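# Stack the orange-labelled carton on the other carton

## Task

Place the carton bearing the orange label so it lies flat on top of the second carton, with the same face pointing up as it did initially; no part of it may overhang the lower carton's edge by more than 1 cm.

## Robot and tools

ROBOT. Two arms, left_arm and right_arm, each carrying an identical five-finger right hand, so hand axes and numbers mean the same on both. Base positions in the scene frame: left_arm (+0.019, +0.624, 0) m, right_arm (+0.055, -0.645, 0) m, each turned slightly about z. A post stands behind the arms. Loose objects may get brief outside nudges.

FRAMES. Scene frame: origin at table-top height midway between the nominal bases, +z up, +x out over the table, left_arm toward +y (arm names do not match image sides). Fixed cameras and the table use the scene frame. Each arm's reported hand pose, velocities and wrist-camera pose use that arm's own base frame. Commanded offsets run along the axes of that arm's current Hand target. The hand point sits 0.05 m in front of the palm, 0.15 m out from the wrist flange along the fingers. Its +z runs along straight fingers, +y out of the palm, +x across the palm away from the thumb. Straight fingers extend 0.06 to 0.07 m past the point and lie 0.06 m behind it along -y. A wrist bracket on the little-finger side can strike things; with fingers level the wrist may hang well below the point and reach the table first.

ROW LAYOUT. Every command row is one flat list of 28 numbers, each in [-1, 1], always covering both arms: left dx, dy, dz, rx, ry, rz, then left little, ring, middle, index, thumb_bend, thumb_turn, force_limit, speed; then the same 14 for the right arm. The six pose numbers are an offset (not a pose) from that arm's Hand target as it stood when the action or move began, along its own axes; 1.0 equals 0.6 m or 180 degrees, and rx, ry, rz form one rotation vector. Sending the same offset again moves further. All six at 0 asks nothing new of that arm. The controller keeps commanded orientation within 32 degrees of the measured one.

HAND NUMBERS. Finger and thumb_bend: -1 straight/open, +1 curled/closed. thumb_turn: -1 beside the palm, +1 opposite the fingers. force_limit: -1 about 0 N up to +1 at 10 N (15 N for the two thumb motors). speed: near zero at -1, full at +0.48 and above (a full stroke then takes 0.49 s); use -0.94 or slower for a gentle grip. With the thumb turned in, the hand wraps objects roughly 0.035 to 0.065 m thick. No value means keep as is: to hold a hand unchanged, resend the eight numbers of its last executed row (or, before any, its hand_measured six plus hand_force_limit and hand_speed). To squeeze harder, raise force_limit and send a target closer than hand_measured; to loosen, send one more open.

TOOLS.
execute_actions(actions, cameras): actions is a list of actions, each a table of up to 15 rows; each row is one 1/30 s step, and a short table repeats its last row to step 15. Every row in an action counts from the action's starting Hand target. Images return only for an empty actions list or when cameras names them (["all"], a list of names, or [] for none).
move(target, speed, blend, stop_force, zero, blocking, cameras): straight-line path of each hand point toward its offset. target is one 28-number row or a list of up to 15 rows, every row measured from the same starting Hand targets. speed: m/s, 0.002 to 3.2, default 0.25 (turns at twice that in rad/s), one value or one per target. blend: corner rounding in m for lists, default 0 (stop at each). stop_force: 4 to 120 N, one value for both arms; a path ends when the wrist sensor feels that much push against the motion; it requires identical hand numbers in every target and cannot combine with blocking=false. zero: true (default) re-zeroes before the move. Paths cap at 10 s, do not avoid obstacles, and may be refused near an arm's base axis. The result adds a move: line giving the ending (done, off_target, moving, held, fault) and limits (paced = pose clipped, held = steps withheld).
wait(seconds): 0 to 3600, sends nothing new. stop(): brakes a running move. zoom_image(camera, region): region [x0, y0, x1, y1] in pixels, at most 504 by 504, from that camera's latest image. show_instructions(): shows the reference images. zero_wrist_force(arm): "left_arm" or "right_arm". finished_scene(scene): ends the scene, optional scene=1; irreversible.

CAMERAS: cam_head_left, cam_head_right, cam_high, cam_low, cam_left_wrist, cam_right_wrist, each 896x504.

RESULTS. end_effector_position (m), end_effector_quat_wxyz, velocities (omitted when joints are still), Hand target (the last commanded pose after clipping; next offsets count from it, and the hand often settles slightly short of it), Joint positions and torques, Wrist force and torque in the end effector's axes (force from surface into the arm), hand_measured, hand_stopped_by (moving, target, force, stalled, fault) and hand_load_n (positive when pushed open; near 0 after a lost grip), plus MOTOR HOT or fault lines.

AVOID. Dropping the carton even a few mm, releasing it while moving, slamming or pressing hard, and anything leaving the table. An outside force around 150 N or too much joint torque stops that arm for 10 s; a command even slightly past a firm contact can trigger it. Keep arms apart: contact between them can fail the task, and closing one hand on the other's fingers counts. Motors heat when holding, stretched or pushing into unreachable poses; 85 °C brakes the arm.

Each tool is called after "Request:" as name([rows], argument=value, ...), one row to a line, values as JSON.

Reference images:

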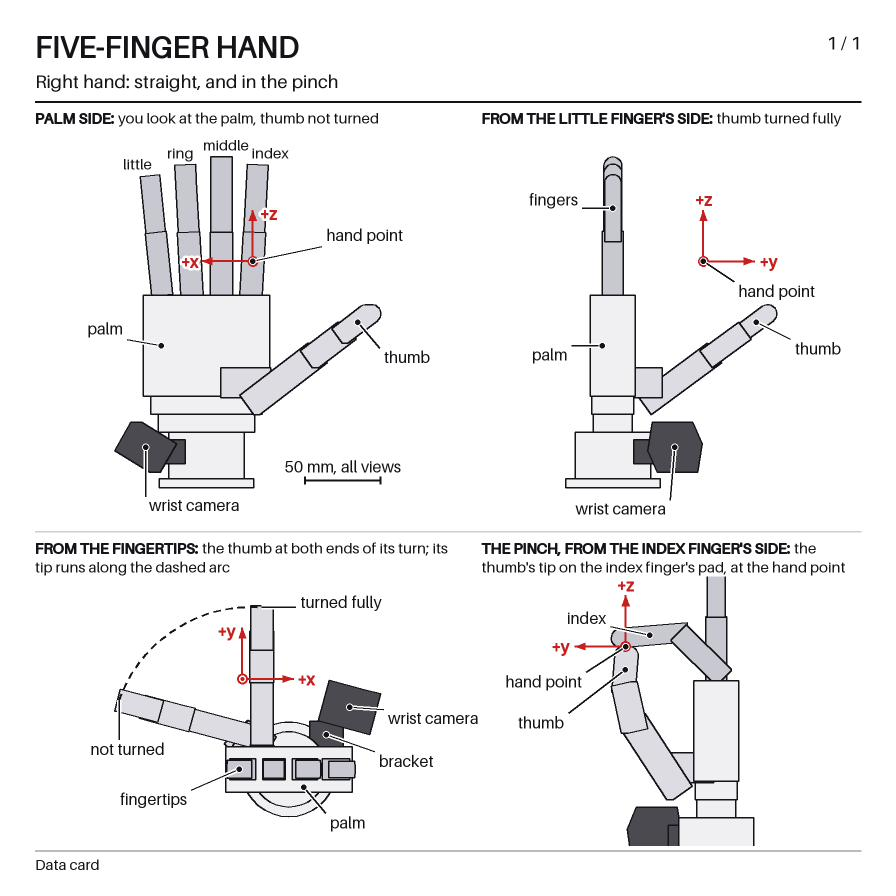

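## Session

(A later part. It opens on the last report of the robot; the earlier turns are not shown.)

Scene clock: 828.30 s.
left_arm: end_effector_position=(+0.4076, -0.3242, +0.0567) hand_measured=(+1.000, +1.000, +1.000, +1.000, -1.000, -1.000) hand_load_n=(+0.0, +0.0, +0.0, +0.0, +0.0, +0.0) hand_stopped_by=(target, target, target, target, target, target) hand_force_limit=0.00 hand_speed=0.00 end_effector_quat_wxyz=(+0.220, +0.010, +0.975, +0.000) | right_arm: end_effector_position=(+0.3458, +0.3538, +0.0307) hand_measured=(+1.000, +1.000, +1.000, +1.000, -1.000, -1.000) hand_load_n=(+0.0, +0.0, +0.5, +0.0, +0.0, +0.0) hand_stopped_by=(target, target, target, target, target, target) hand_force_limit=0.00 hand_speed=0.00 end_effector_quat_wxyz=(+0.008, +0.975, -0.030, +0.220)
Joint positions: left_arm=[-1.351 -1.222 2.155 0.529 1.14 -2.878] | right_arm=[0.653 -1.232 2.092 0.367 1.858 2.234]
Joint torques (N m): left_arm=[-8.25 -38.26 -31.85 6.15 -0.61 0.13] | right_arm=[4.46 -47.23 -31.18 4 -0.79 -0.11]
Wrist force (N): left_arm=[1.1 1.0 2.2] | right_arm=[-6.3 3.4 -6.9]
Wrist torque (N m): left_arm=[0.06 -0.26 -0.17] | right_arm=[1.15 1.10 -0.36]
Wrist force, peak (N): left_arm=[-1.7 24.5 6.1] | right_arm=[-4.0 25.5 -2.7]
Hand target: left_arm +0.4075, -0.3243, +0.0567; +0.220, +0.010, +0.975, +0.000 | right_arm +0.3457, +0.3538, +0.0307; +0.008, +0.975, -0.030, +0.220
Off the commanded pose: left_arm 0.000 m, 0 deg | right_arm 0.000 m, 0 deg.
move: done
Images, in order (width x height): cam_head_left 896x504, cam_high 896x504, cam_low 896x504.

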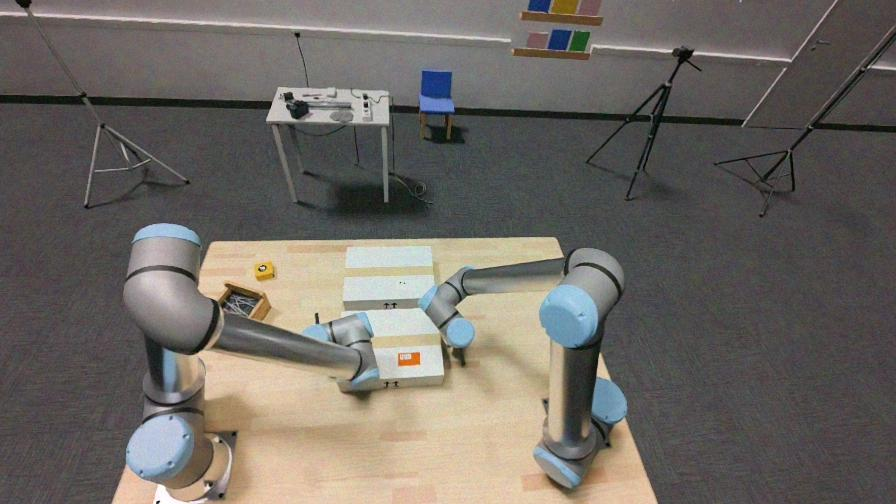

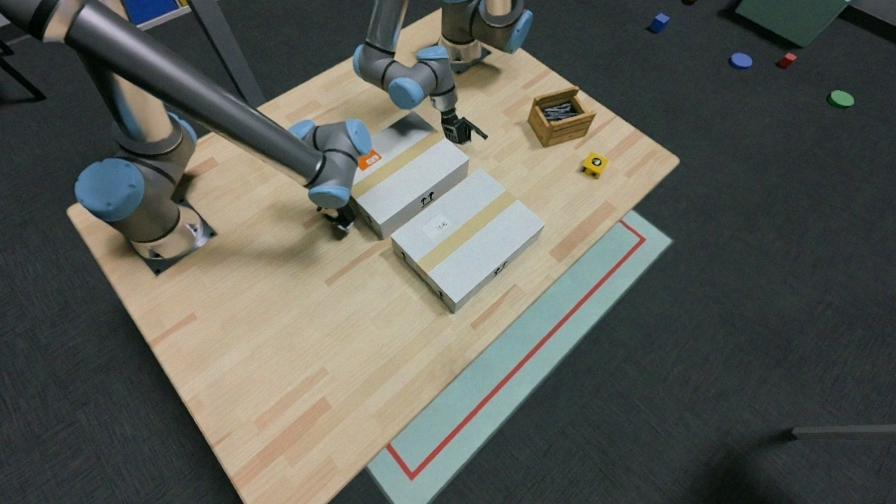

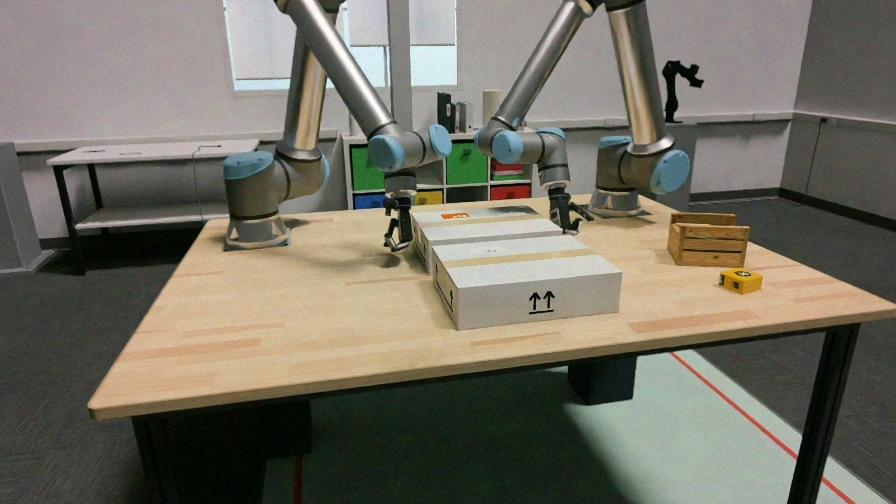

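Request:
move([
  [-0.0717,0.05,-0.1504,0,0.1417,0,1,1,1,1,-1,-1,0,0,0.0717,0.05,-0.1504,0,-0.1417,0,1,1,1,1,-1,-1,0,0],
], speed=0.15, cameras=["all"])

Scene clock: 863.73 s.
left_arm: end_effector_position=(+0.4083, -0.2947, +0.1568) hand_measured=(+1.000, +1.000, +1.000, +1.000, -1.000, -1.000) hand_load_n=(+0.0, +0.0, +0.0, +0.0, +0.0, +0.0) hand_stopped_by=(target, target, target, target, target, target) hand_force_limit=0.00 hand_speed=0.00 end_effector_quat_wxyz=(-0.001, +0.010, +1.000, +0.002) | right_arm: end_effector_position=(+0.3441, +0.3242, +0.1307) hand_measured=(+1.000, +1.000, +1.000, +1.000, -1.000, -1.000) hand_load_n=(+0.0, +0.5, +0.0, +0.0, +0.0, +0.0) hand_stopped_by=(target, target, target, target, target, target) hand_force_limit=0.00 hand_speed=0.00 end_effector_quat_wxyz=(+0.001, +1.000, -0.031, +0.000)
Joint positions: left_arm=[-1.099 -1.314 1.973 0.915 1.57 -2.651] | right_arm=[0.462 -1.255 1.949 0.879 1.573 2.094]
Joint torques (N m): left_arm=[4.39 -39.76 -17.03 4.61 -0.13 -3.83] | right_arm=[1.96 -60.64 -22.57 5.05 2.75 1.94]
Wrist force (N): left_arm=[0.8 1.3 2.2] | right_arm=[-6.6 3.1 -6.9]
Wrist torque (N m): left_arm=[0.10 -0.17 0.11] | right_arm=[1.09 1.13 -0.44]
Wrist force, peak (N): left_arm=[2.2 0.4 3.6] | right_arm=[-7.1 3.4 -7.1]
Hand target: left_arm +0.4082, -0.2946, +0.1567; -0.001, +0.010, +1.000, +0.002 | right_arm +0.3440, +0.3241, +0.1308; +0.001, +1.000, -0.031, -0.001
Off the commanded pose: left_arm 0.000 m, 0 deg | right_arm 0.000 m, 0 deg.
move: done
cam_left_wrist: T_world_to_cam=[[-0.24841, 0.96847, -0.01899, 0.39033], [0.80307, 0.21687, 0.55502, -0.35812], [0.54163, 0.12262, -0.83162, 0.06353]] pos_world=[0.35014, -0.30814, 0.25901]
cam_right_wrist: T_world_to_cam=[[0.19869, -0.97968, 0.02748, 0.2427], [-0.82377, -0.15175, 0.54624, 0.25295], [-0.53097, -0.13117, -0.83718, 0.45225]] pos_world=[0.40028, 0.33548, 0.23377]

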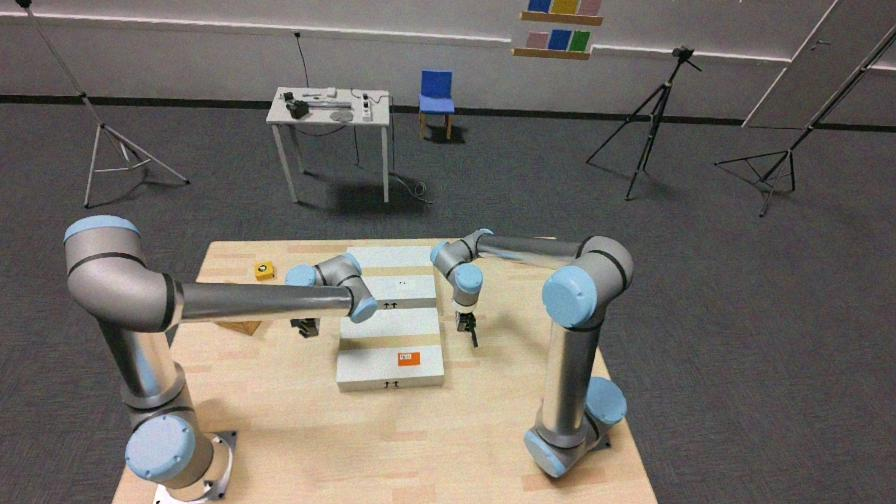

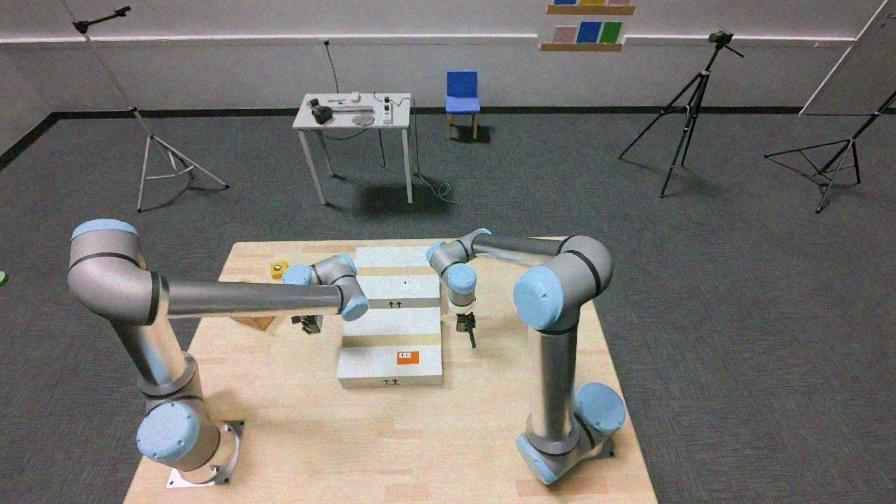

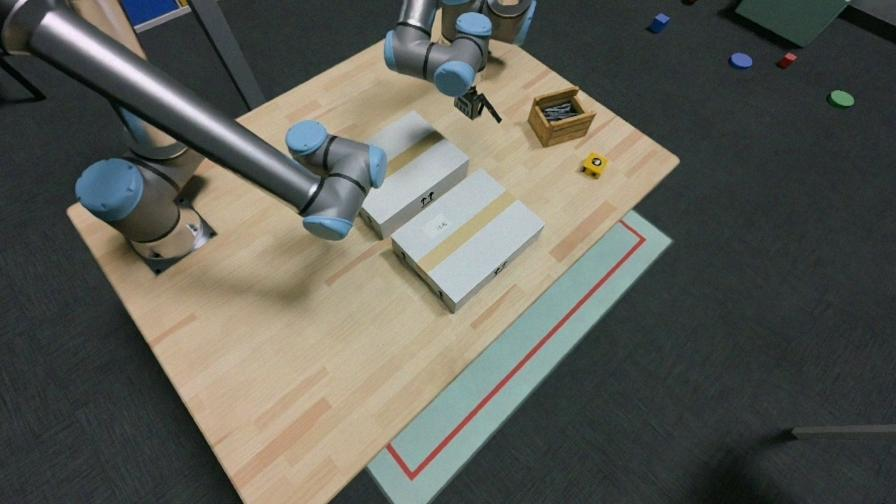

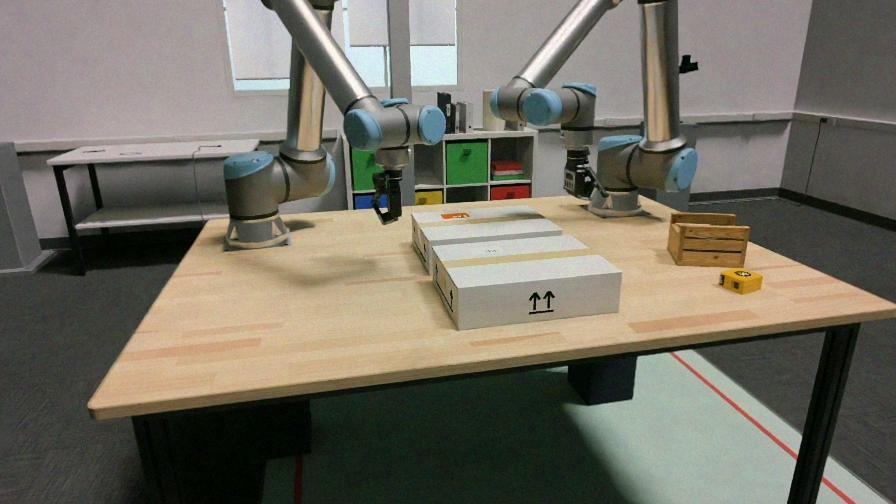

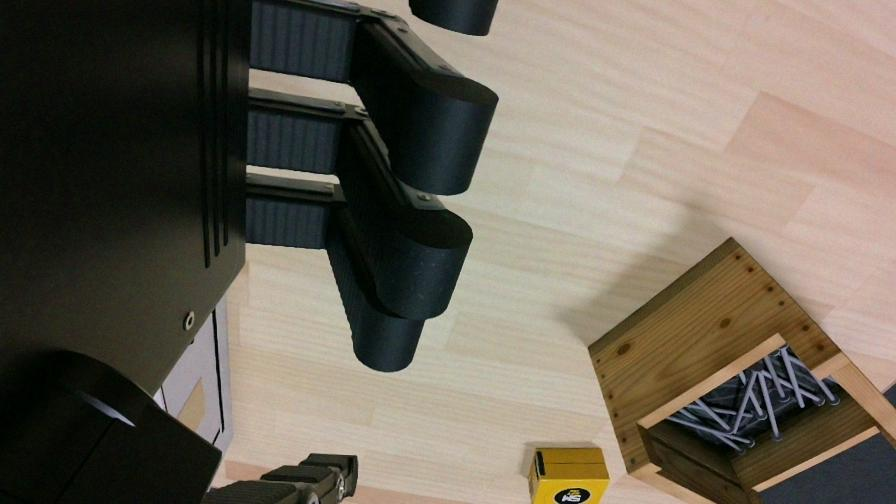

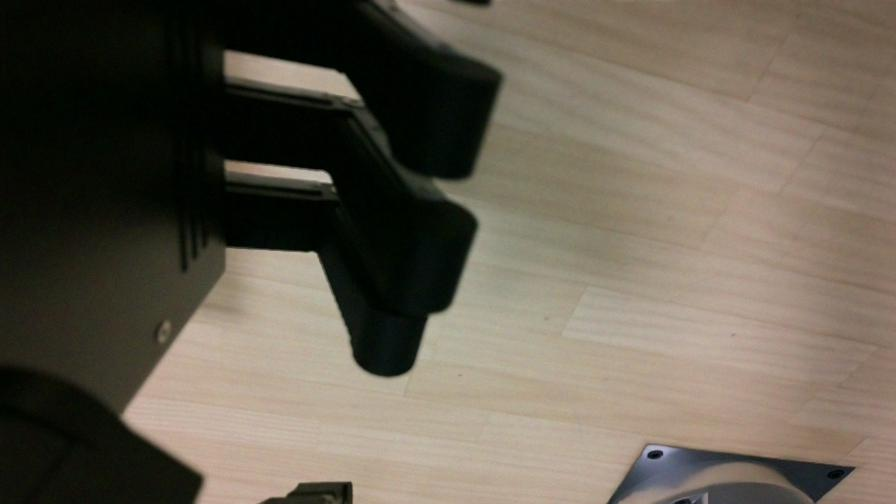

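Request:
zero_wrist_force(arm="left_arm")

Request:
zero_wrist_force(arm="right_arm")

Request:
zoom_image(camera="cam_head_left", region=[300, 220, 520, 410])

Request:
zoom_image(camera="cam_high", region=[330, 90, 570, 330])

Wrist force sensor zeroed.

Wrist force sensor zeroed.

Scaled by 2.291 from the camera's image (finer frame: 1280x720).

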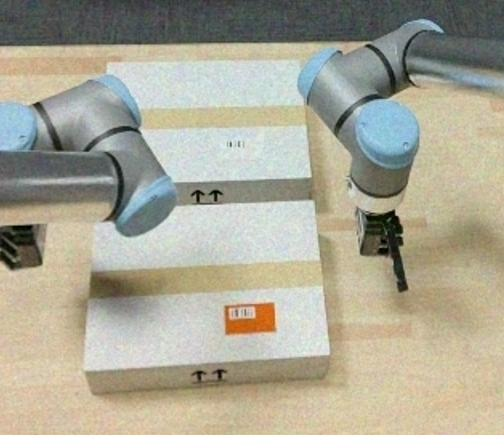

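Scaled by 2.100 from the camera's image (finer frame: 1280x720).

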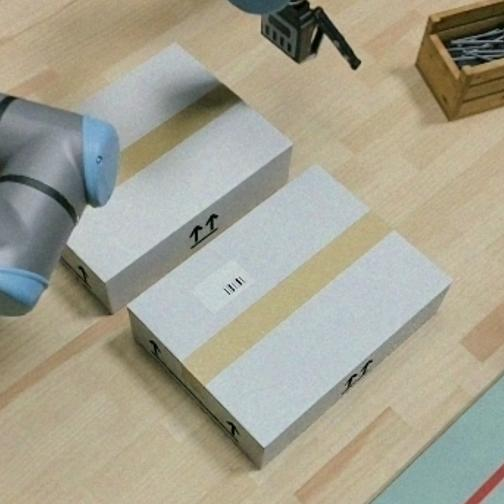

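Request:
move([
  [0.0705,0,0,0,0,0,1,1,1,1,-1,-1,0,0,-0.0782,0,0,0,0,0,1,1,1,1,-1,-1,0,0],
  [0.0705,0,0.2195,0,0,0,1,1,1,1,-1,-1,0,0,-0.0782,0,0.1763,0,0,0,1,1,1,1,-1,-1,0,0],
], speed=0.12, cameras=["cam_low","cam_high","cam_head_left"])

Request:
zoom_image(camera="cam_low", region=[340, 120, 640, 340])

Request:
zoom_image(camera="cam_head_left", region=[280, 220, 520, 410])

Scene clock: 882.47 s.
left_arm: end_effector_position=(+0.3657, -0.2932, +0.0251) hand_measured=(+1.000, +1.000, +1.000, +1.000, -1.000, -1.000) hand_load_n=(+0.0, +0.0, +0.0, +0.0, +0.0, +0.0) hand_stopped_by=(target, target, target, target, target, target) hand_force_limit=0.00 hand_speed=0.00 end_effector_quat_wxyz=(-0.001, +0.010, +1.000, +0.002) | right_arm: end_effector_position=(+0.2970, +0.3267, +0.0250) hand_measured=(+1.000, +1.000, +1.000, +1.000, -1.000, -1.000) hand_load_n=(+0.0, +0.0, +0.0, +0.0, +0.0, +0.0) hand_stopped_by=(target, target, target, target, target, target) hand_force_limit=0.00 hand_speed=0.00 end_effector_quat_wxyz=(+0.002, +1.000, -0.031, -0.001)
Joint positions: left_arm=[-1.18 -1.185 2.111 0.649 1.571 -2.731] | right_arm=[0.511 -1.158 2.065 0.666 1.573 2.143]
Joint torques (N m): left_arm=[4.27 -50.29 -33.4 3.92 -1.66 3.26] | right_arm=[-7.18 -51.35 -33.76 5.08 -2.19 -1.4]
Wrist force (N, zeroed by zero_wrist_force): left_arm=[0.3 -0.1 -0.2] | right_arm=[0.2 0.1 0.6]
Wrist torque (N m, zeroed by zero_wrist_force): left_arm=[0.02 -0.01 -0.29] | right_arm=[-0.08 -0.11 0.03]
Wrist force, peak (N, zeroed by zero_wrist_force): left_arm=[0.8 0.2 2.0] | right_arm=[0.3 0.3 1.7]
Hand target: left_arm +0.3658, -0.2933, +0.0251; -0.001, +0.010, +1.000, +0.002 | right_arm +0.2970, +0.3267, +0.0250; +0.001, +1.000, -0.031, -0.001
Off the commanded pose: left_arm 0.000 m, 0 deg | right_arm 0.000 m, 0 deg.
move: done
Images, in order (width x height): cam_head_left 896x504, cam_high 896x504, cam_low 896x504.

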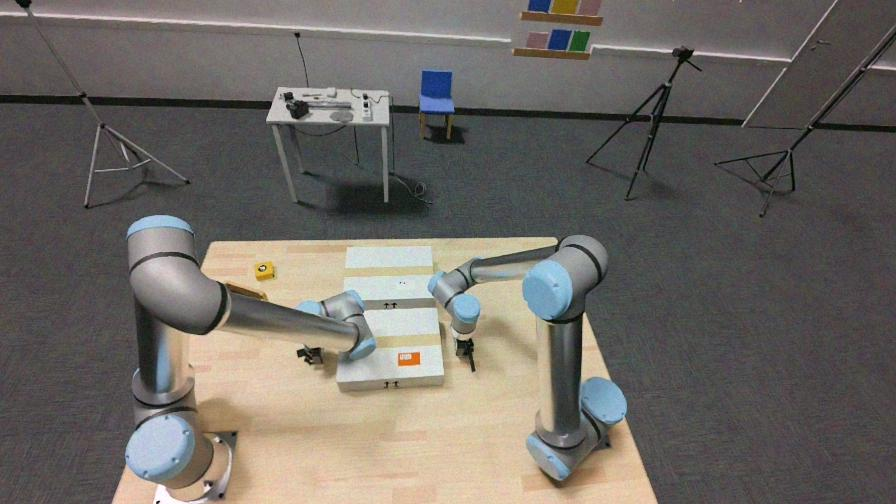

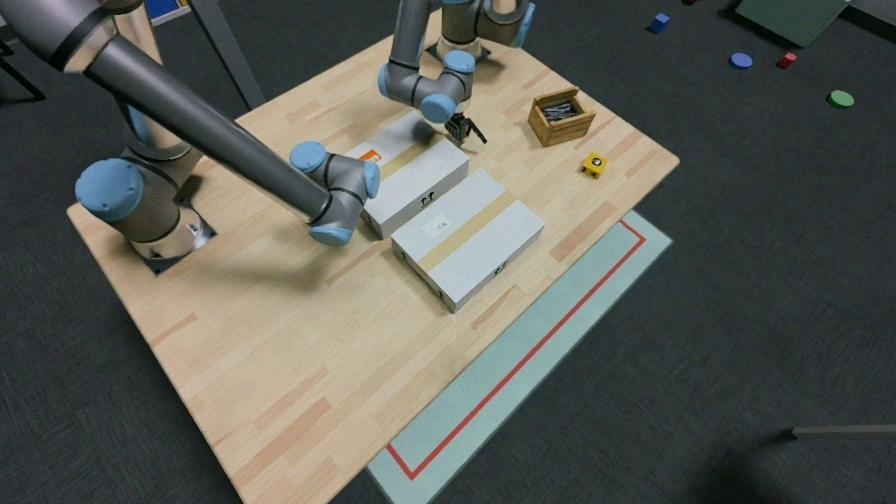

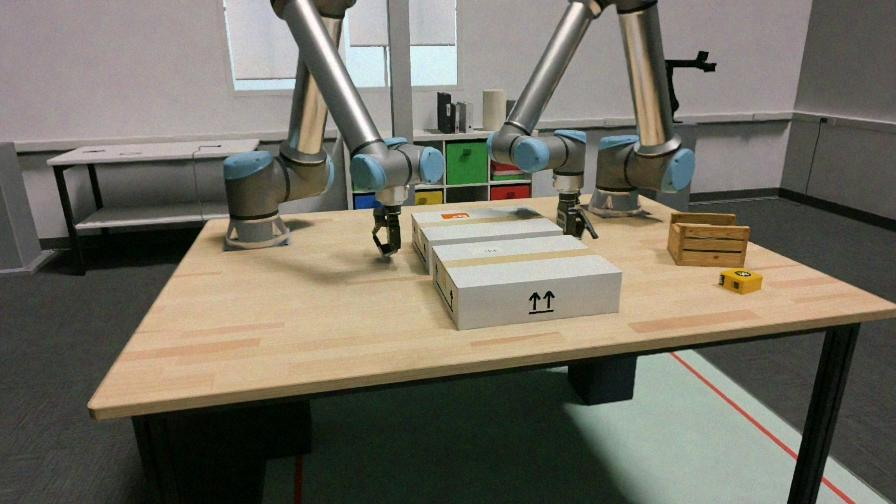

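Scaled by 1.680 from the camera's image (finer frame: 1280x720).

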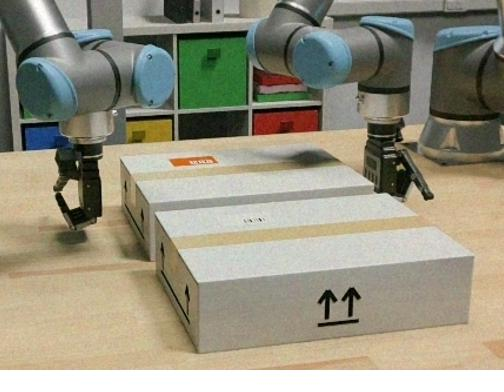

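Scaled by 2.100 from the camera's image (finer frame: 1280x720).

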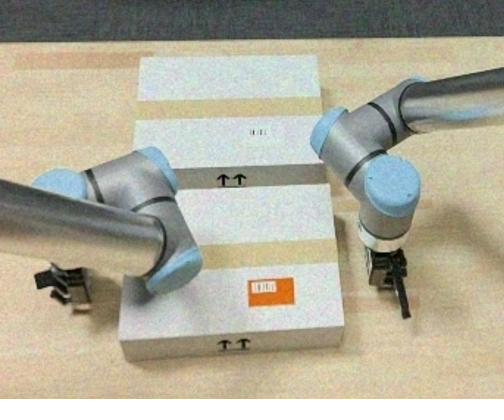

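Request:
move(target=[0,-0.075,0,0,0,0,1,1,1,1,-1,-1,0,0,0,-0.07,0,0,0,0,1,1,1,1,-1,-1,0,0], speed=0.08)

Request:
move(target=[0,-0.045,0,0,0,0,1,1,1,1,-1,-1,0,0,0,-0.045,0,0,0,0,1,1,1,1,-1,-1,0,0], speed=0.008, stop_force=8)

Scene clock: 886.43 s.
left_arm: end_effector_position=(+0.3649, -0.3384, +0.0249) hand_measured=(+1.000, +1.000, +1.000, +1.000, -1.000, -1.000) hand_load_n=(+0.0, +0.0, +0.0, +0.0, +0.0, +0.0) hand_stopped_by=(target, target, target, target, target, target) hand_force_limit=0.00 hand_speed=0.00 end_effector_quat_wxyz=(-0.001, +0.010, +1.000, +0.002) | right_arm: end_effector_position=(+0.2996, +0.3687, +0.0249) hand_measured=(+1.000, +1.000, +1.000, +1.000, -1.000, -1.000) hand_load_n=(+0.0, -0.5, +0.0, +0.0, +0.0, +0.0) hand_stopped_by=(target, target, target, target, target, target) hand_force_limit=0.00 hand_speed=0.00 end_effector_quat_wxyz=(+0.001, +1.000, -0.031, -0.001)
Joint positions: left_arm=[-1.216 -1.144 2.042 0.676 1.571 -2.768] | right_arm=[0.581 -1.116 1.994 0.696 1.573 2.213]
Joint torques (N m): left_arm=[10.41 -62.83 -10.62 2.1 0.4 3.62] | right_arm=[-14.32 -64.6 -15.35 1.81 0.65 -2.12]
Wrist force (N, zeroed by zero_wrist_force): left_arm=[0.2 -0.1 0.0] | right_arm=[-0.1 0.0 0.7]
Wrist torque (N m, zeroed by zero_wrist_force): left_arm=[0.00 -0.02 0.04] | right_arm=[-0.05 -0.04 -0.07]
Wrist force, peak (N, zeroed by zero_wrist_force): left_arm=[0.3 -1.3 0.2] | right_arm=[-0.1 -1.4 0.4]
Hand target: left_arm +0.3649, -0.3383, +0.0249; -0.001, +0.010, +1.000, +0.002 | right_arm +0.2996, +0.3686, +0.0249; +0.001, +1.000, -0.031, -0.001
Off the commanded pose: left_arm 0.000 m, 0 deg | right_arm 0.000 m, 0 deg.
move: done

Scene clock: 889.40 s.
left_arm: end_effector_position=(+0.3646, -0.3530, +0.0249) hand_measured=(+1.000, +1.000, +1.000, +1.000, -1.000, -1.000) hand_load_n=(+0.0, +0.0, +0.0, +0.0, +0.0, +0.0) hand_stopped_by=(target, target, target, target, target, target) hand_force_limit=0.00 hand_speed=0.00 end_effector_quat_wxyz=(-0.001, +0.010, +1.000, +0.002) | right_arm: end_effector_position=(+0.3006, +0.3844, +0.0249) hand_measured=(+1.000, +1.000, +1.000, +1.000, -1.000, -1.000) hand_load_n=(+0.0, +0.0, +0.0, +0.0, -0.5, +0.0) hand_stopped_by=(target, target, target, target, target, target) hand_force_limit=0.00 hand_speed=0.00 end_effector_quat_wxyz=(+0.002, +1.000, -0.031, -0.001)
Joint positions: left_arm=[-1.227 -1.131 2.019 0.686 1.571 -2.779] | right_arm=[0.605 -1.101 1.967 0.707 1.573 2.237]
Joint torques (N m): left_arm=[12.33 -66.3 -11.13 3.14 1.04 2.42] | right_arm=[-9.9 -68.24 -17.21 1.41 -1.03 -1.07]
Wrist force (N, zeroed by zero_wrist_force): left_arm=[-0.1 0.3 -0.1] | right_arm=[0.5 3.7 0.6]
Wrist torque (N m, zeroed by zero_wrist_force): left_arm=[0.05 0.03 0.04] | right_arm=[0.15 -0.08 -0.13]
Wrist force, peak (N, zeroed by zero_wrist_force): left_arm=[-0.6 10.1 -1.8] | right_arm=[0.6 15.2 -2.1]
Hand target: left_arm +0.3646, -0.3530, +0.0249; -0.001, +0.010, +1.000, +0.002 (not the last commanded pose) | right_arm +0.3006, +0.3844, +0.0249; +0.002, +1.000, -0.031, -0.001 (not the last commanded pose)
Off the commanded pose: left_arm 0.012 m, 0 deg | right_arm 0.011 m, 0 deg.
move: contact (left_arm, right_arm)

Request:
move(target=[0,-0.02,0,0,0,0,1,1,1,1,-1,-1,0,0,0,-0.02,0,0,0,0,1,1,1,1,-1,-1,0,0], speed=0.003, stop_force=30, zero=false)

Request:
move(target=[0,-0.02,0,0,0,0,1,1,1,1,-1,-1,0,0,0,-0.02,0,0,0,0,1,1,1,1,-1,-1,0,0], speed=0.002, stop_force=75, zero=false)

Scene clock: 893.53 s.
left_arm: end_effector_position=(+0.3646, -0.3534, +0.0249) hand_measured=(+1.000, +1.000, +1.000, +1.000, -1.000, -1.000) hand_load_n=(+0.0, +0.0, +0.0, +0.0, +0.0, +0.0) hand_stopped_by=(target, target, target, target, target, target) hand_force_limit=0.00 hand_speed=0.00 end_effector_quat_wxyz=(-0.001, +0.010, +1.000, +0.002) | right_arm: end_effector_position=(+0.3005, +0.3849, +0.0249) hand_measured=(+1.000, +1.000, +1.000, +1.000, -1.000, -1.000) hand_load_n=(+0.0, +0.0, +0.0, +0.0, +0.0, +0.0) hand_stopped_by=(target, target, target, target, target, target) hand_force_limit=0.00 hand_speed=0.00 end_effector_quat_wxyz=(+0.002, +1.000, -0.031, -0.001)
Joint positions: left_arm=[-1.227 -1.13 2.018 0.687 1.571 -2.779] | right_arm=[0.605 -1.1 1.966 0.708 1.573 2.238]
Joint torques (N m): left_arm=[-2.27 -62.76 -27.44 -5.36 3.63 2.47] | right_arm=[-1.72 -67.04 -25.92 -1.69 -8.24 -0.74]
Wrist force (N, zeroed by zero_wrist_force): left_arm=[-5.7 32.3 -7.9] | right_arm=[4.5 29.8 -4.1]
Wrist torque (N m, zeroed by zero_wrist_force): left_arm=[2.60 0.49 0.52] | right_arm=[2.03 -0.09 0.53]
Wrist force, peak (N, zeroed by zero_wrist_force): left_arm=[-5.0 35.5 -6.8] | right_arm=[4.2 35.2 -5.1]
Hand target: left_arm +0.3646, -0.3534, +0.0249; -0.001, +0.010, +1.000, +0.002 (not the last commanded pose) | right_arm +0.3005, +0.3849, +0.0249; +0.002, +1.000, -0.031, -0.001 (not the last commanded pose)
Off the commanded pose: left_arm 0.012 m, 0 deg | right_arm 0.012 m, 0 deg.
move: contact (left_arm, right_arm)

Scene clock: 894.90 s.
left_arm: end_effector_position=(+0.3645, -0.3540, +0.0249) hand_measured=(+1.000, +1.000, +1.000, +1.000, -1.000, -1.000) hand_load_n=(+0.0, +0.0, +0.0, +0.0, +0.0, +0.0) hand_stopped_by=(target, target, target, target, target, target) hand_force_limit=0.00 hand_speed=0.00 end_effector_quat_wxyz=(-0.001, +0.010, +1.000, +0.002) | right_arm: end_effector_position=(+0.3005, +0.3856, +0.0249) hand_measured=(+1.000, +1.000, +1.000, +1.000, -1.000, -1.000) hand_load_n=(+0.0, +0.0, +0.0, +0.0, +0.0, +0.0) hand_stopped_by=(target, target, target, target, target, target) hand_force_limit=0.00 hand_speed=0.00 end_effector_quat_wxyz=(+0.002, +1.000, -0.031, -0.001)
Joint positions: left_arm=[-1.228 -1.129 2.017 0.688 1.571 -2.78] | right_arm=[0.607 -1.099 1.965 0.709 1.573 2.239]
Joint torques (N m): left_arm=[-18.82 -59.28 -54.96 -14.84 6.56 2] | right_arm=[14.84 -66.67 -41.56 -7.47 -16.67 -0.11]
Wrist force (N, zeroed by zero_wrist_force): left_arm=[-6.8 78.9 -19.3] | right_arm=[9.7 74.8 -11.7]
Wrist torque (N m, zeroed by zero_wrist_force): left_arm=[6.13 0.85 2.04] | right_arm=[5.12 0.04 2.10]
Wrist force, peak (N, zeroed by zero_wrist_force): left_arm=[-6.2 80.1 -19.3] | right_arm=[8.3 79.8 -12.8]
Hand target: left_arm +0.3645, -0.3540, +0.0249; -0.001, +0.010, +1.000, +0.002 (not the last commanded pose) | right_arm +0.3005, +0.3856, +0.0249; +0.002, +1.000, -0.031, -0.001 (not the last commanded pose)
Off the commanded pose: left_arm 0.011 m, 0 deg | right_arm 0.011 m, 0 deg.
move: contact (left_arm, right_arm)

Request:
move(target=[0,0,-0.0083,0,0,0,1,1,1,1,-1,-1,0,0,0,0,-0.0083,0,0,0,1,1,1,1,-1,-1,0,0], speed=0.005)

Scene clock: 898.37 s.
left_arm: end_effector_position=(+0.3645, -0.3540, +0.0299) hand_measured=(+1.000, +1.000, +1.000, +1.000, -1.000, -1.000) hand_load_n=(+0.0, +0.0, +0.5, +0.0, +0.0, +0.0) hand_stopped_by=(target, target, target, target, target, target) hand_force_limit=0.00 hand_speed=0.00 end_effector_quat_wxyz=(-0.001, +0.010, +1.000, +0.002) | right_arm: end_effector_position=(+0.3005, +0.3856, +0.0299) hand_measured=(+1.000, +1.000, +1.000, +1.000, -1.000, -1.000) hand_load_n=(+0.0, +0.0, +0.0, +0.0, +0.0, +0.0) hand_stopped_by=(target, target, target, target, target, target) hand_force_limit=0.00 hand_speed=0.00 end_effector_quat_wxyz=(+0.002, +1.000, -0.031, -0.001)
Joint positions: left_arm=[-1.228 -1.136 2.016 0.696 1.571 -2.78] | right_arm=[0.607 -1.106 1.963 0.717 1.573 2.239]
Joint torques (N m): left_arm=[-20.55 -68.64 -83.65 -7.85 3.19 2.63] | right_arm=[22.76 -69.75 -69.87 -2.28 -9.25 1.13]
Wrist force (N, zeroed by zero_wrist_force): left_arm=[-0.9 69.7 15.5] | right_arm=[-1.2 69.0 15.6]
Wrist torque (N m, zeroed by zero_wrist_force): left_arm=[2.85 -0.21 2.32] | right_arm=[2.91 -0.37 1.26]
Wrist force, peak (N, zeroed by zero_wrist_force): left_arm=[-7.4 78.8 -18.9] | right_arm=[9.7 76.2 -11.2]
Hand target: left_arm +0.3645, -0.3540, +0.0299; -0.001, +0.010, +1.000, +0.002 | right_arm +0.3005, +0.3856, +0.0299; +0.002, +1.000, -0.031, -0.001
Off the commanded pose: left_arm 0.000 m, 0 deg | right_arm 0.000 m, 0 deg.
move: done

Request:
move(target=[0,-0.0003,-0.0083,0,0,0,1,1,1,1,-1,-1,0,0,0,-0.0002,-0.0083,0,0,0,1,1,1,1,-1,-1,0,0], speed=0.005, cameras=["cam_low","cam_high"])

Request:
zoom_image(camera="cam_low", region=[340, 160, 640, 340])

Scene clock: 902.47 s.
left_arm: end_effector_position=(+0.3645, -0.3542, +0.0349) hand_measured=(+1.000, +1.000, +1.000, +1.000, -1.000, -1.000) hand_load_n=(+0.0, +0.0, +0.0, +0.0, +0.0, +0.0) hand_stopped_by=(target, target, target, target, target, target) hand_force_limit=0.00 hand_speed=0.00 end_effector_quat_wxyz=(-0.001, +0.010, +1.000, +0.002) | right_arm: end_effector_position=(+0.3005, +0.3858, +0.0349) hand_measured=(+1.000, +1.000, +1.000, +1.000, -1.000, -1.000) hand_load_n=(+0.0, +0.0, +0.0, +0.0, +0.0, +0.0) hand_stopped_by=(target, target, target, target, target, target) hand_force_limit=0.00 hand_speed=0.00 end_effector_quat_wxyz=(+0.002, +1.000, -0.031, -0.001)
Joint positions: left_arm=[-1.228 -1.143 2.013 0.705 1.571 -2.78] | right_arm=[0.607 -1.113 1.961 0.726 1.573 2.239]
Joint torques (N m): left_arm=[-38.74 -73.73 -91.85 -10.41 4.08 -4.4] | right_arm=[33.57 -71.87 -74.95 -3.39 -13.19 2.98]
Wrist force (N, zeroed by zero_wrist_force): left_arm=[-0.3 81.5 15.3] | right_arm=[-1.3 81.0 15.6]
Wrist torque (N m, zeroed by zero_wrist_force): left_arm=[3.66 -0.26 2.81] | right_arm=[3.63 -0.30 1.62]
Wrist force, peak (N, zeroed by zero_wrist_force): left_arm=[-0.3 81.5 15.3] | right_arm=[-1.0 81.0 15.8]
Hand target: left_arm +0.3645, -0.3542, +0.0349; -0.001, +0.010, +1.000, +0.002 | right_arm +0.3006, +0.3858, +0.0349; +0.002, +1.000, -0.031, -0.001
Off the commanded pose: left_arm 0.000 m, 0 deg | right_arm 0.000 m, 0 deg.
move: done
Images, in order (width x height): cam_high 896x504, cam_low 896x504.

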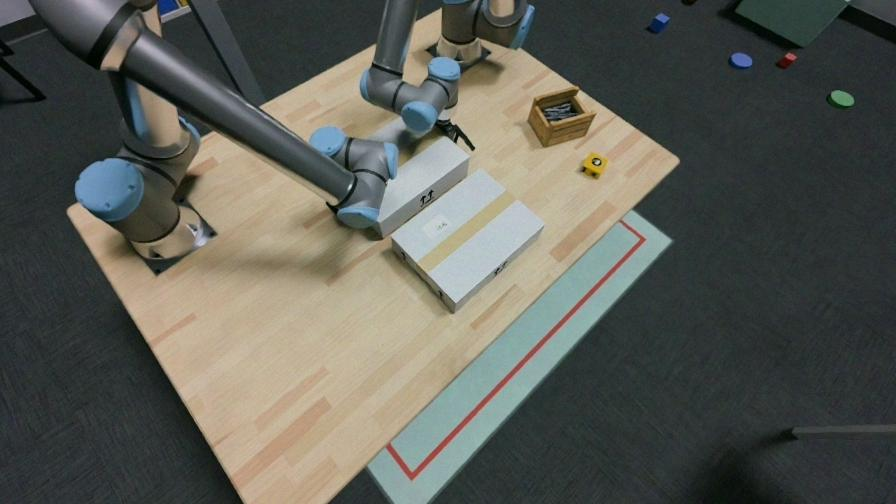

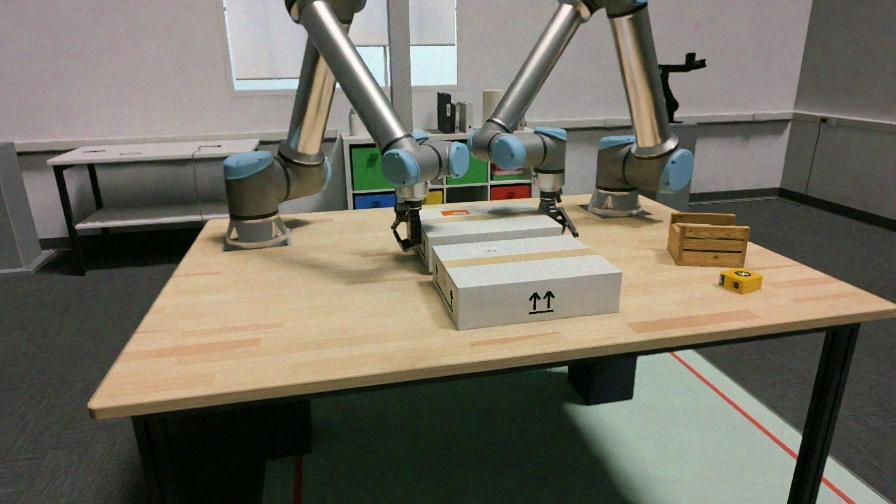

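Scaled by 1.680 from the camera's image (finer frame: 1280x720).

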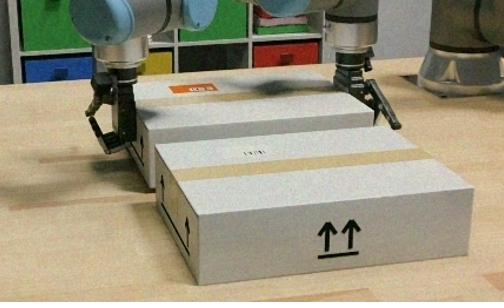

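Request:
move(target=[0,0,-0.0333,0,0,0,1,1,1,1,-1,-1,0,0,0,0,-0.0333,0,0,0,1,1,1,1,-1,-1,0,0], speed=0.02)

Scene clock: 906.67 s.
left_arm: end_effector_position=(+0.3646, -0.3543, +0.0550) hand_measured=(+1.000, +1.000, +1.000, +1.000, -1.000, -1.000) hand_load_n=(+0.0, +0.0, +0.0, +0.0, +0.0, +0.0) hand_stopped_by=(target, target, target, target, target, target) hand_force_limit=0.00 hand_speed=0.00 end_effector_quat_wxyz=(-0.001, +0.010, +1.000, +0.002) | right_arm: end_effector_position=(+0.3006, +0.3858, +0.0550) hand_measured=(+1.000, +1.000, +1.000, +1.000, -1.000, -1.000) hand_load_n=(+0.0, +0.0, +0.0, +0.0, +0.0, +0.0) hand_stopped_by=(target, target, target, target, target, target) hand_force_limit=0.00 hand_speed=0.00 end_effector_quat_wxyz=(+0.002, +1.000, -0.031, -0.001)
Joint positions: left_arm=[-1.228 -1.17 2.005 0.741 1.571 -2.78] | right_arm=[0.607 -1.138 1.952 0.76 1.573 2.239]
Joint torques (N m): left_arm=[-38.09 -54.94 -93.51 -15.6 6.06 -3.68] | right_arm=[35.91 -60.73 -75.89 -8.34 -16.63 3.45]
Wrist force (N, zeroed by zero_wrist_force): left_arm=[-0.4 92.2 16.0] | right_arm=[-1.3 91.7 15.4]
Wrist torque (N m, zeroed by zero_wrist_force): left_arm=[3.97 -0.25 3.14] | right_arm=[4.25 -0.25 1.96]
Wrist force, peak (N, zeroed by zero_wrist_force): left_arm=[-0.4 92.6 16.1] | right_arm=[-1.4 92.6 15.3]
Hand target: left_arm +0.3646, -0.3543, +0.0548; -0.001, +0.010, +1.000, +0.002 | right_arm +0.3006, +0.3858, +0.0549; +0.002, +1.000, -0.031, -0.001
Off the commanded pose: left_arm 0.000 m, 0 deg | right_arm 0.000 m, 0 deg.
move: done

Request:
move(target=[0,0.0002,-0.05,0,0,0,1,1,1,1,-1,-1,0,0,0,0.0002,-0.05,0,0,0,1,1,1,1,-1,-1,0,0], speed=0.03)

Scene clock: 910.37 s.
left_arm: end_effector_position=(+0.3646, -0.3543, +0.0850) hand_measured=(+1.000, +1.000, +1.000, +1.000, -1.000, -1.000) hand_load_n=(+0.0, +0.0, +0.0, +0.0, +0.0, +0.0) hand_stopped_by=(target, target, target, target, target, target) hand_force_limit=0.00 hand_speed=0.00 end_effector_quat_wxyz=(-0.001, +0.010, +1.000, +0.002) | right_arm: end_effector_position=(+0.3006, +0.3858, +0.0850) hand_measured=(+1.000, +1.000, +1.000, +1.000, -1.000, -1.000) hand_load_n=(+0.0, +0.0, +0.0, +0.0, +0.0, +0.0) hand_stopped_by=(target, target, target, target, target, target) hand_force_limit=0.00 hand_speed=0.00 end_effector_quat_wxyz=(+0.002, +1.000, -0.031, -0.001)
Joint positions: left_arm=[-1.228 -1.209 1.99 0.794 1.571 -2.78] | right_arm=[0.607 -1.176 1.938 0.812 1.573 2.239]
Joint torques (N m): left_arm=[-26.6 -52.92 -95.15 -17.66 5.15 2.53] | right_arm=[19.68 -58.42 -75.47 -10.17 -15.45 -0.1]
Wrist force (N, zeroed by zero_wrist_force): left_arm=[-0.7 100.9 15.7] | right_arm=[-1.7 101.7 16.0]
Wrist torque (N m, zeroed by zero_wrist_force): left_arm=[4.40 -0.18 3.46] | right_arm=[4.77 -0.16 2.22]
Wrist force, peak (N, zeroed by zero_wrist_force): left_arm=[-0.3 101.4 14.8] | right_arm=[-1.7 101.7 16.0]
Hand target: left_arm +0.3646, -0.3543, +0.0848; -0.001, +0.010, +1.000, +0.002 | right_arm +0.3006, +0.3858, +0.0849; +0.002, +1.000, -0.031, -0.001
Off the commanded pose: left_arm 0.000 m, 0 deg | right_arm 0.000 m, 0 deg.
move: done

Request:
move(target=[0,0.0005,-0.0333,0,0,0,1,1,1,1,-1,-1,0,0,0,0.0005,-0.0333,0,0,0,1,1,1,1,-1,-1,0,0], speed=0.03, cameras=["cam_low","cam_high","cam_head_left"])

Request:
zoom_image(camera="cam_low", region=[340, 130, 640, 340])

Request:
zoom_image(camera="cam_high", region=[310, 80, 570, 330])

Request:
zoom_image(camera="cam_head_left", region=[280, 220, 520, 410])

Scene clock: 913.70 s.
left_arm: end_effector_position=(+0.3647, -0.3542, +0.1050) hand_measured=(+1.000, +1.000, +1.000, +1.000, -1.000, -1.000) hand_load_n=(+0.0, +0.0, +0.0, +0.0, +0.0, +0.0) hand_stopped_by=(target, target, target, target, target, target) hand_force_limit=0.00 hand_speed=0.00 end_effector_quat_wxyz=(-0.001, +0.010, +1.000, +0.002) | right_arm: end_effector_position=(+0.3007, +0.3856, +0.1050) hand_measured=(+1.000, +1.000, +1.000, +1.000, -1.000, -1.000) hand_load_n=(+0.0, +0.0, +0.0, +0.0, +0.0, +0.0) hand_stopped_by=(target, target, target, target, target, target) hand_force_limit=0.00 hand_speed=0.00 end_effector_quat_wxyz=(+0.002, +1.000, -0.031, -0.001)
Joint positions: left_arm=[-1.228 -1.234 1.979 0.83 1.571 -2.779] | right_arm=[0.606 -1.2 1.927 0.846 1.573 2.239]
Joint torques (N m): left_arm=[-23.03 -45.84 -85.15 -15.48 7.15 2.71] | right_arm=[13.16 -56.17 -69.33 -8.29 -16.38 -0.88]
Wrist force (N, zeroed by zero_wrist_force): left_arm=[-1.3 90.7 16.0] | right_arm=[-1.8 90.9 15.4]
Wrist torque (N m, zeroed by zero_wrist_force): left_arm=[3.93 -0.14 3.07] | right_arm=[4.22 -0.17 1.81]
Wrist force, peak (N, zeroed by zero_wrist_force): left_arm=[-0.5 105.2 16.7] | right_arm=[-1.1 104.9 15.4]
Hand target: left_arm +0.3646, -0.3541, +0.1048; -0.001, +0.010, +1.000, +0.002 | right_arm +0.3006, +0.3856, +0.1048; +0.002, +1.000, -0.031, -0.001
Off the commanded pose: left_arm 0.000 m, 0 deg | right_arm 0.000 m, 0 deg.
move: done
Images, in order (width x height): cam_head_left 896x504, cam_high 896x504, cam_low 896x504.

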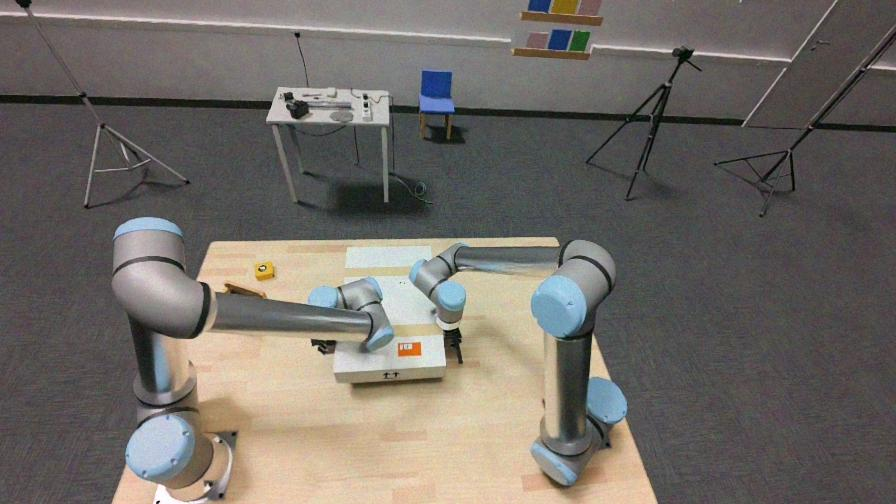

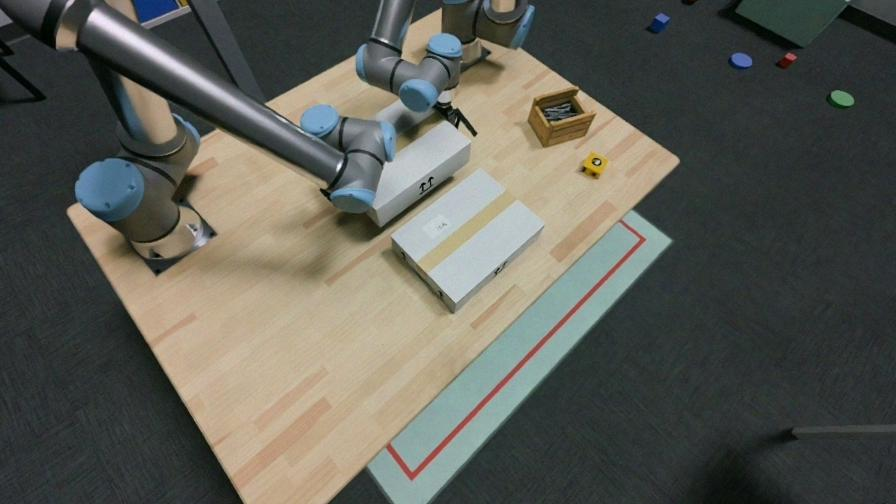

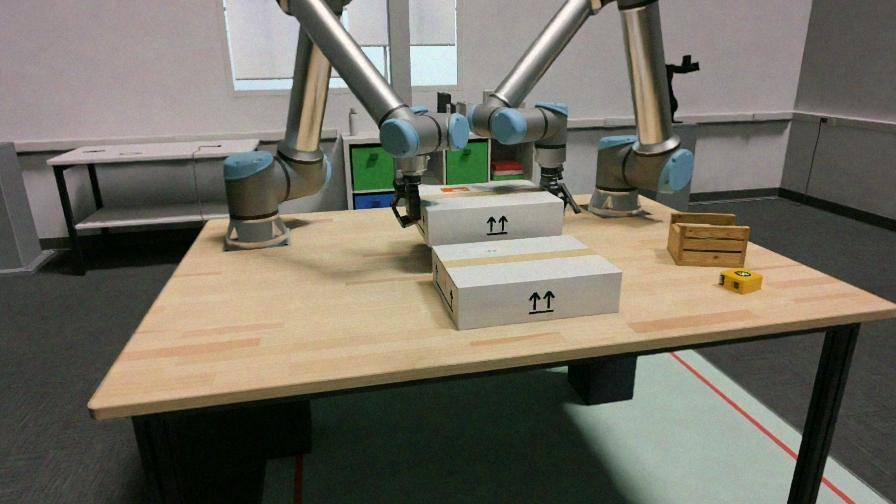

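Scaled by 1.680 from the camera's image (finer frame: 1280x720).

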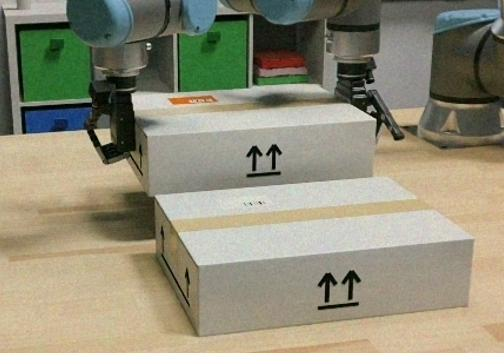

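Scaled by 1.938 from the camera's image (finer frame: 1280x720).

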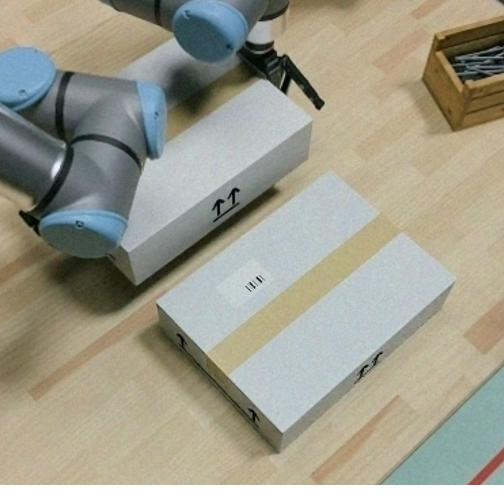

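Scaled by 2.100 from the camera's image (finer frame: 1280x720).

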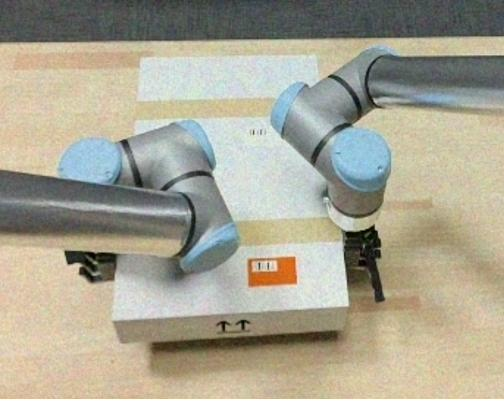

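Request:
zoom_image(camera="cam_high", region=[350, 120, 480, 230])

Request:
zoom_image(camera="cam_high", region=[380, 160, 550, 320])

Request:
zoom_image(camera="cam_head_left", region=[320, 240, 460, 400])

Scaled by 3.877 from the camera's image (finer frame: 1280x720).

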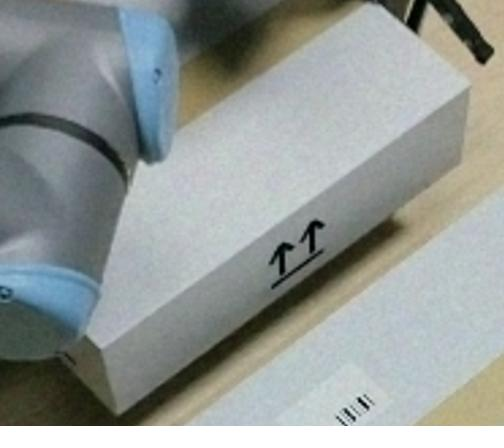

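Scaled by 2.965 from the camera's image (finer frame: 1280x720).

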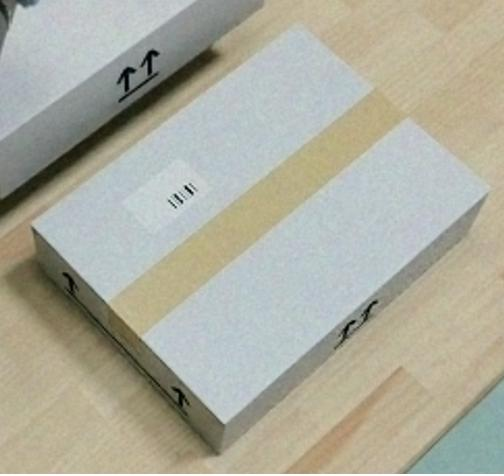

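Scaled by 3.150 from the camera's image (finer frame: 1280x720).

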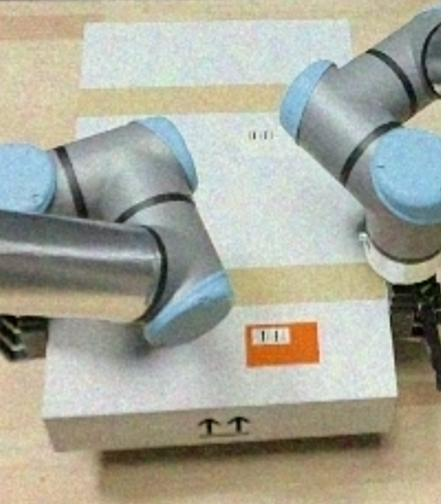

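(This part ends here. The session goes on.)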